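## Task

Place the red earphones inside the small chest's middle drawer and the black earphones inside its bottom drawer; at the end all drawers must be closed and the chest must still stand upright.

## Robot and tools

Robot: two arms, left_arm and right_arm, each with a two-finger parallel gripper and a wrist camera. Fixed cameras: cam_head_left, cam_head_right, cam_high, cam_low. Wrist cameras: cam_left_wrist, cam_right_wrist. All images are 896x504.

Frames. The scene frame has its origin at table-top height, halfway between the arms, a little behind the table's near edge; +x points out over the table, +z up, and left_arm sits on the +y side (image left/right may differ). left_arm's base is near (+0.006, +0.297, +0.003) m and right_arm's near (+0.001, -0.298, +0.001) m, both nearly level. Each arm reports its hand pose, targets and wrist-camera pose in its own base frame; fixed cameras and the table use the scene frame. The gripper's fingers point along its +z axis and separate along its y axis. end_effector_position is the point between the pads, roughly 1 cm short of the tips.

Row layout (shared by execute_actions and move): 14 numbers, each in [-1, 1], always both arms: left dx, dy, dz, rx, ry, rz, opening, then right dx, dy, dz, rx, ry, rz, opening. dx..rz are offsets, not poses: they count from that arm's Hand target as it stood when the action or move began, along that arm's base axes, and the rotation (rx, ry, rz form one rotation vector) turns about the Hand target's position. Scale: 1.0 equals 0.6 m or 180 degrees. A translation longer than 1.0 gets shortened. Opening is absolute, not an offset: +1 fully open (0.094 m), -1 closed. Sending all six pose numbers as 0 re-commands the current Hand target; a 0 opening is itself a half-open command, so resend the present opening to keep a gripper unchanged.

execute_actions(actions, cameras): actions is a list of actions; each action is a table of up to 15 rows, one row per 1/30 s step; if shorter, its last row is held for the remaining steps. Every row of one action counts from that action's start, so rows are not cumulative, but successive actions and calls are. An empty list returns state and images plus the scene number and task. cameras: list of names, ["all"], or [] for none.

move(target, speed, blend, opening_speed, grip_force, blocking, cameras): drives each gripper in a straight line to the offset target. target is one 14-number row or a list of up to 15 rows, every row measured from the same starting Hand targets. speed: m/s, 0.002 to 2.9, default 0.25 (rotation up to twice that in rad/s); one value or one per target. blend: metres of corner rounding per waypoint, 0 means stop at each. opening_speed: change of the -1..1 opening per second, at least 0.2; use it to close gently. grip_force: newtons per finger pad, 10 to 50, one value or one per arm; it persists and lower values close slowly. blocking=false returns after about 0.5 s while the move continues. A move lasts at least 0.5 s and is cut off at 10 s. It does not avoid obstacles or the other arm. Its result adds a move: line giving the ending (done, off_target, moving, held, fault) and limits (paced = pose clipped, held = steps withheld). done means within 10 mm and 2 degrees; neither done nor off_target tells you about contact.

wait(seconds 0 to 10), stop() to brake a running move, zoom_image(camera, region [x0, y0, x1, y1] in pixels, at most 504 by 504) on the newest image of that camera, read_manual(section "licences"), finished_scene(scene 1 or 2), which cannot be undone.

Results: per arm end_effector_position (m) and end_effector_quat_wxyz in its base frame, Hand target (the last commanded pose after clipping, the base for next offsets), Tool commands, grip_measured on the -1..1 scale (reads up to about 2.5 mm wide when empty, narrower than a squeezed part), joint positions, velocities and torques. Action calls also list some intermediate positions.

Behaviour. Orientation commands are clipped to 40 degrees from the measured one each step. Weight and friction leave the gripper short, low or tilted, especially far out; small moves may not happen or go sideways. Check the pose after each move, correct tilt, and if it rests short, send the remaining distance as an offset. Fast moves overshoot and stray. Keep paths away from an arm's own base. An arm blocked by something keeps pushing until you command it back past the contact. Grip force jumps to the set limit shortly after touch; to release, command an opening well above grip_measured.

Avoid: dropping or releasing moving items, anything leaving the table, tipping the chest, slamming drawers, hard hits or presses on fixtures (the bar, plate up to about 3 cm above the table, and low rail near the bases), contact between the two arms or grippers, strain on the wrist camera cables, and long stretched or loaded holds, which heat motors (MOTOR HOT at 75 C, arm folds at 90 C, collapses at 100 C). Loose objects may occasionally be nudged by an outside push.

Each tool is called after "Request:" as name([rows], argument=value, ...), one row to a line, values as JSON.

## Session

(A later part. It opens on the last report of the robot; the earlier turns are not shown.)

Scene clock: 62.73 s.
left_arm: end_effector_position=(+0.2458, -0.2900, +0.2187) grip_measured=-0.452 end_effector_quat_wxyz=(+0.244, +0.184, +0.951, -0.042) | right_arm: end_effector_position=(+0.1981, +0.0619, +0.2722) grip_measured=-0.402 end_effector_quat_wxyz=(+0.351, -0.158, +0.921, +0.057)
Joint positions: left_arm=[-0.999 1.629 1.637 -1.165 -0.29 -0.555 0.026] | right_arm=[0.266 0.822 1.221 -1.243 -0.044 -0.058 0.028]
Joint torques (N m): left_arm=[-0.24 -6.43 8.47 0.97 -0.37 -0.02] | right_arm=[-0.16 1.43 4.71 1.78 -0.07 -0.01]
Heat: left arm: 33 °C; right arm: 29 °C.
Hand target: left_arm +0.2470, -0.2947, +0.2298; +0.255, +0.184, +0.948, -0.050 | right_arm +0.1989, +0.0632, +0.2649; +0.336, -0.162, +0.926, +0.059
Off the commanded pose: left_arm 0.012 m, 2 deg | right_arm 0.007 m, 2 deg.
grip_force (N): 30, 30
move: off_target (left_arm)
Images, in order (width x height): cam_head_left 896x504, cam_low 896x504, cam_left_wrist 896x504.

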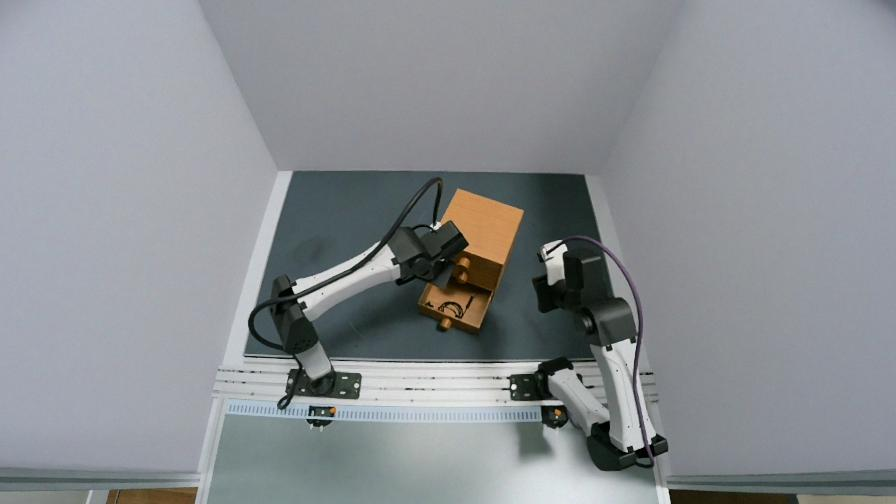

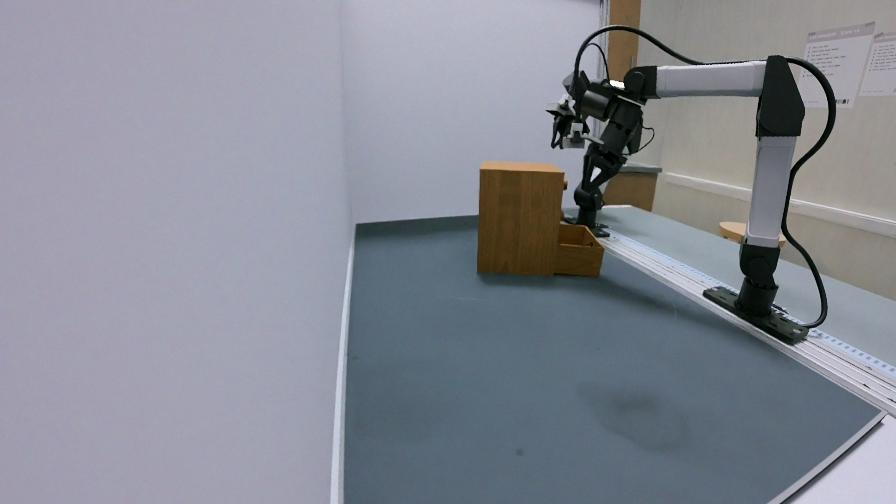

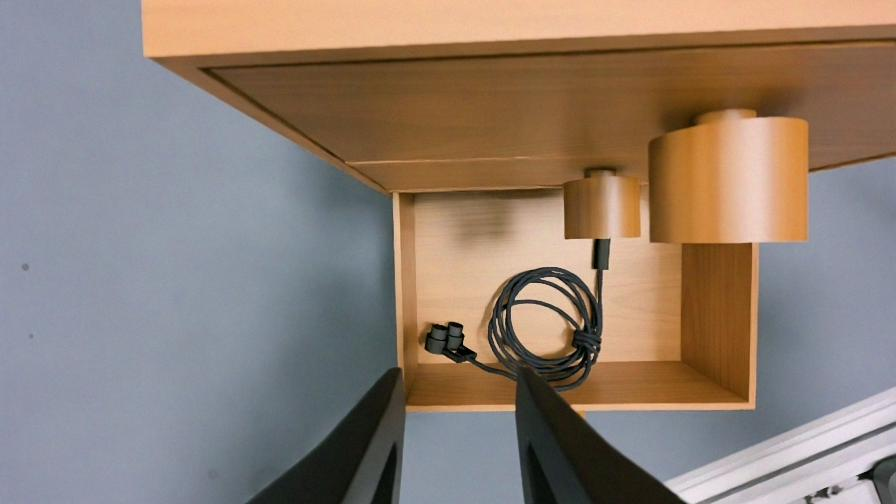

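Request:
move([
  [-0.137,0.008,0.033,-0.099,-0.247,0,0.5,0,0,0,0,0,0,-0.4],
  [-0.124,-0.0505,-0.05,-0.099,-0.247,0,0.5,0,0,0,0,0,0,-0.4],
  [-0.124,-0.0505,-0.275,-0.099,-0.247,0,0.5,0,0,0,0,0,0,-0.4],
], speed=[0.25,0.2,0.15], blend=[0.01,0.01,0], grip_force=[50,30], cameras=["cam_left_wrist"])

Scene clock: 67.73 s.
left_arm: end_effector_position=(+0.1693, -0.3292, +0.0638) grip_measured=+0.498 end_effector_quat_wxyz=(+0.613, +0.158, +0.765, -0.120) | right_arm: end_effector_position=(+0.1981, +0.0619, +0.2722) grip_measured=-0.402 end_effector_quat_wxyz=(+0.351, -0.158, +0.921, +0.057)
Joint positions: left_arm=[-1.522 1.861 0.469 0.911 -1.077 -0.421 0.07] | right_arm=[0.266 0.822 1.221 -1.243 -0.044 -0.058 0.028]
Joint torques (N m): left_arm=[1.09 -5.64 2.52 2 -0.54 0.04] | right_arm=[-0.14 1.42 4.71 1.78 -0.07 0]
Heat: left arm: 33 °C; right arm: 29 °C.
Hand target: left_arm +0.1727, -0.3250, +0.0647; +0.618, +0.148, +0.763, -0.119 | right_arm +0.1989, +0.0632, +0.2649; +0.336, -0.162, +0.926, +0.059
Off the commanded pose: left_arm 0.005 m, 1 deg | right_arm 0.007 m, 2 deg.
grip_force (N): 50, 30
move: done
Images, in order (width x height): cam_left_wrist 896x504.

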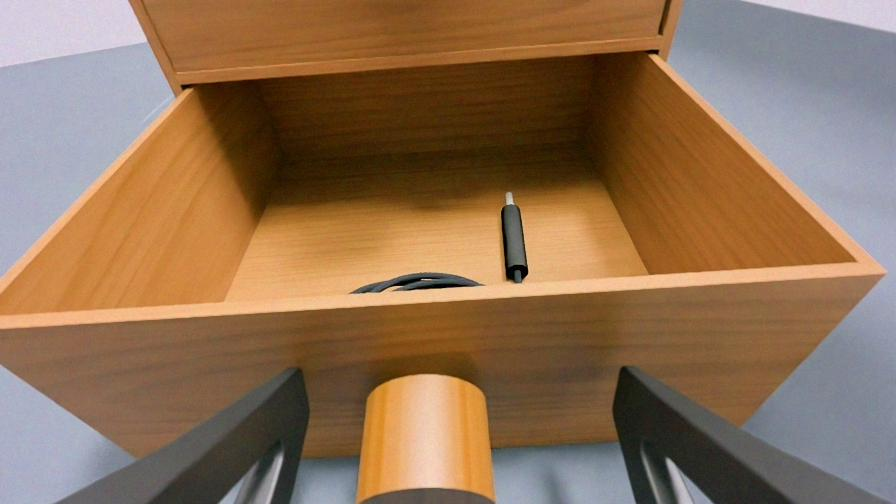

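Request:
move([
  [0.003,0.006,-0.012,0,0,0,0.5,0,0,0,0,0,0,-0.4],
  [0.003,0.006,-0.012,0,0,0,-0.6,0,0,0,0,0,0,-0.4],
  [0.2,-0.08,-0.008,0,0,0,-0.6,0,0,0,0,0,0,-0.4],
  [0.2,-0.08,-0.008,0,0,0,0.5,0,0,0,0,0,0,-0.4],
  [0.065,-0.02,-0.008,0,0,0,0.5,0,0,0,0,0,0,-0.4],
  [0.055,-0.018,0.1,0,0,0,0.5,0,0,0,0,0,0,-0.4],
], speed=0.15, blend=[0,0,0,0,0.01,0], cameras=["cam_left_wrist","cam_high","cam_head_left","cam_low"])

Request:
zoom_image(camera="cam_low", region=[460, 140, 680, 330])

Scene clock: 73.33 s.
left_arm: end_effector_position=(+0.2074, -0.3259, +0.1041) grip_measured=+0.498 end_effector_quat_wxyz=(+0.608, +0.172, +0.770, -0.091) | right_arm: end_effector_position=(+0.1981, +0.0619, +0.2722) grip_measured=-0.402 end_effector_quat_wxyz=(+0.351, -0.158, +0.921, +0.057)
Joint positions: left_arm=[-1.385 1.671 0.53 0.696 -0.97 -0.303 0.07] | right_arm=[0.266 0.822 1.221 -1.243 -0.044 -0.058 0.028]
Joint torques (N m): left_arm=[-0.69 -8.18 6.91 1.78 -0.49 -0.21] | right_arm=[-0.14 1.42 4.7 1.78 -0.06 0]
Heat: left arm: 32 °C; right arm: 29 °C.
Hand target: left_arm +0.2057, -0.3357, +0.1247; +0.618, +0.148, +0.763, -0.119 | right_arm +0.1989, +0.0632, +0.2649; +0.336, -0.162, +0.926, +0.059
Off the commanded pose: left_arm 0.023 m, 5 deg | right_arm 0.007 m, 2 deg.
grip_force (N): 50, 30
move: off_target (left_arm); target 4's new opening was sent with left_arm's hand 0.015 m and 2 deg from that target
Images, in order (width x height): cam_head_left 896x504, cam_high 896x504, cam_low 896x504, cam_left_wrist 896x504.

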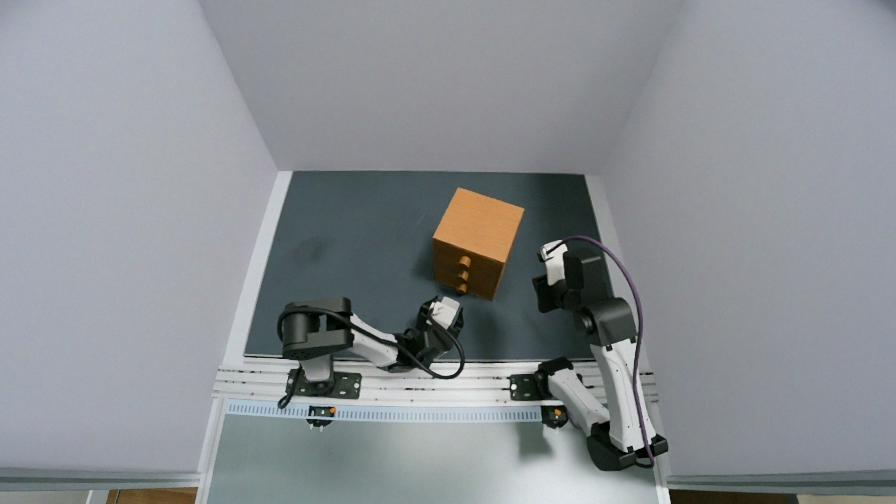

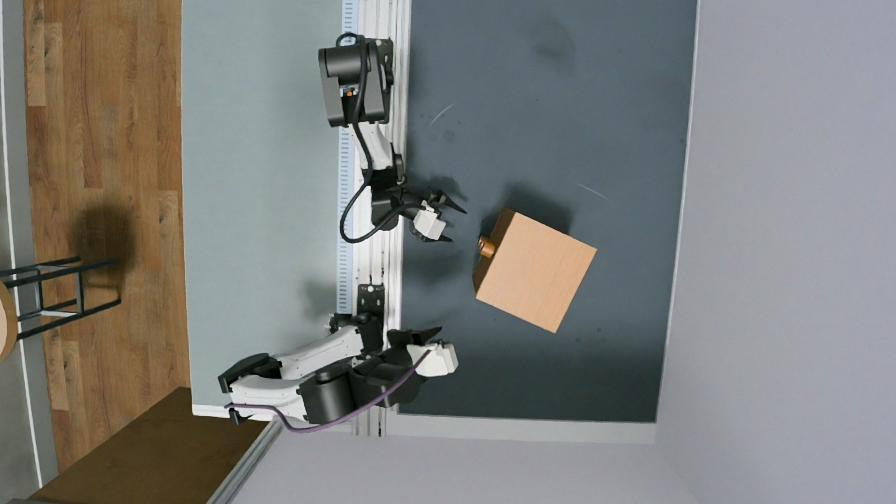

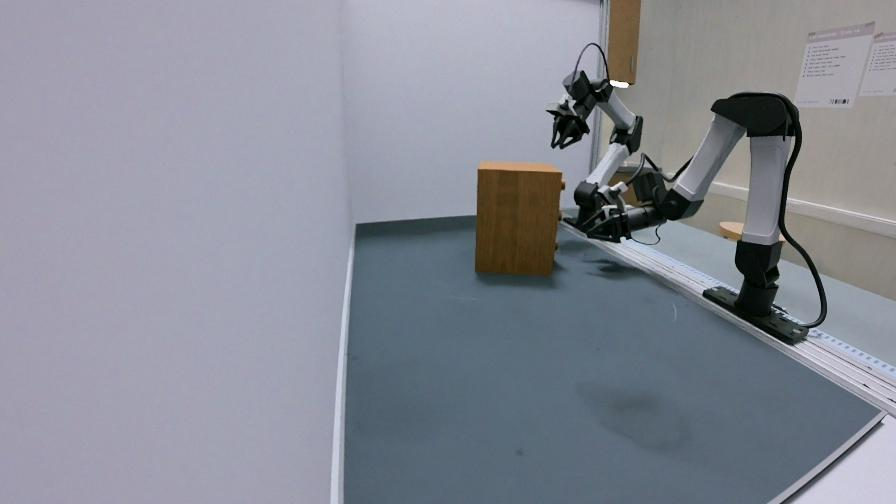

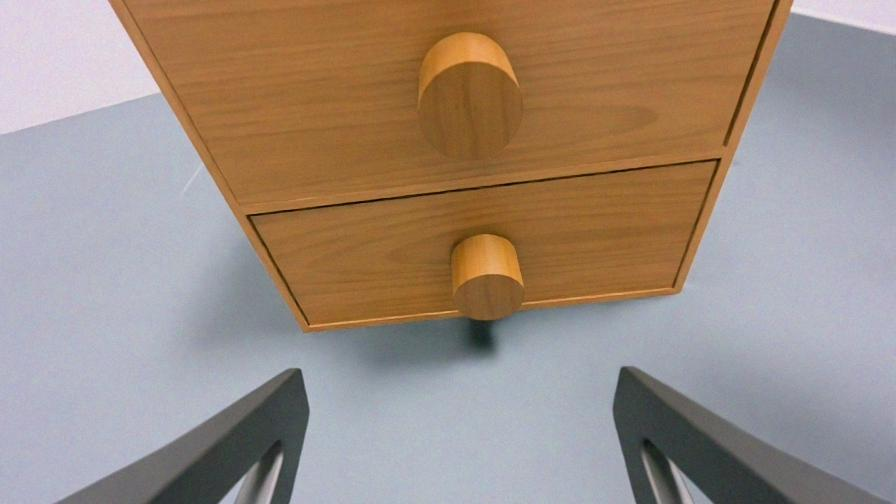

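Scaled by 2.291 from the camera's 896x504 image, which has a finer 1280x720 frame.

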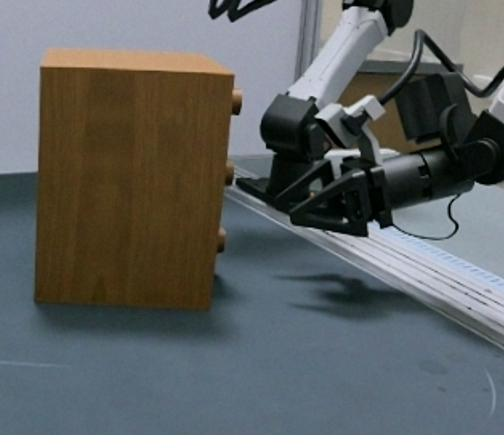

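Both shut.

Request:
finished_scene(scene=1)

The scene is finished: the task was done.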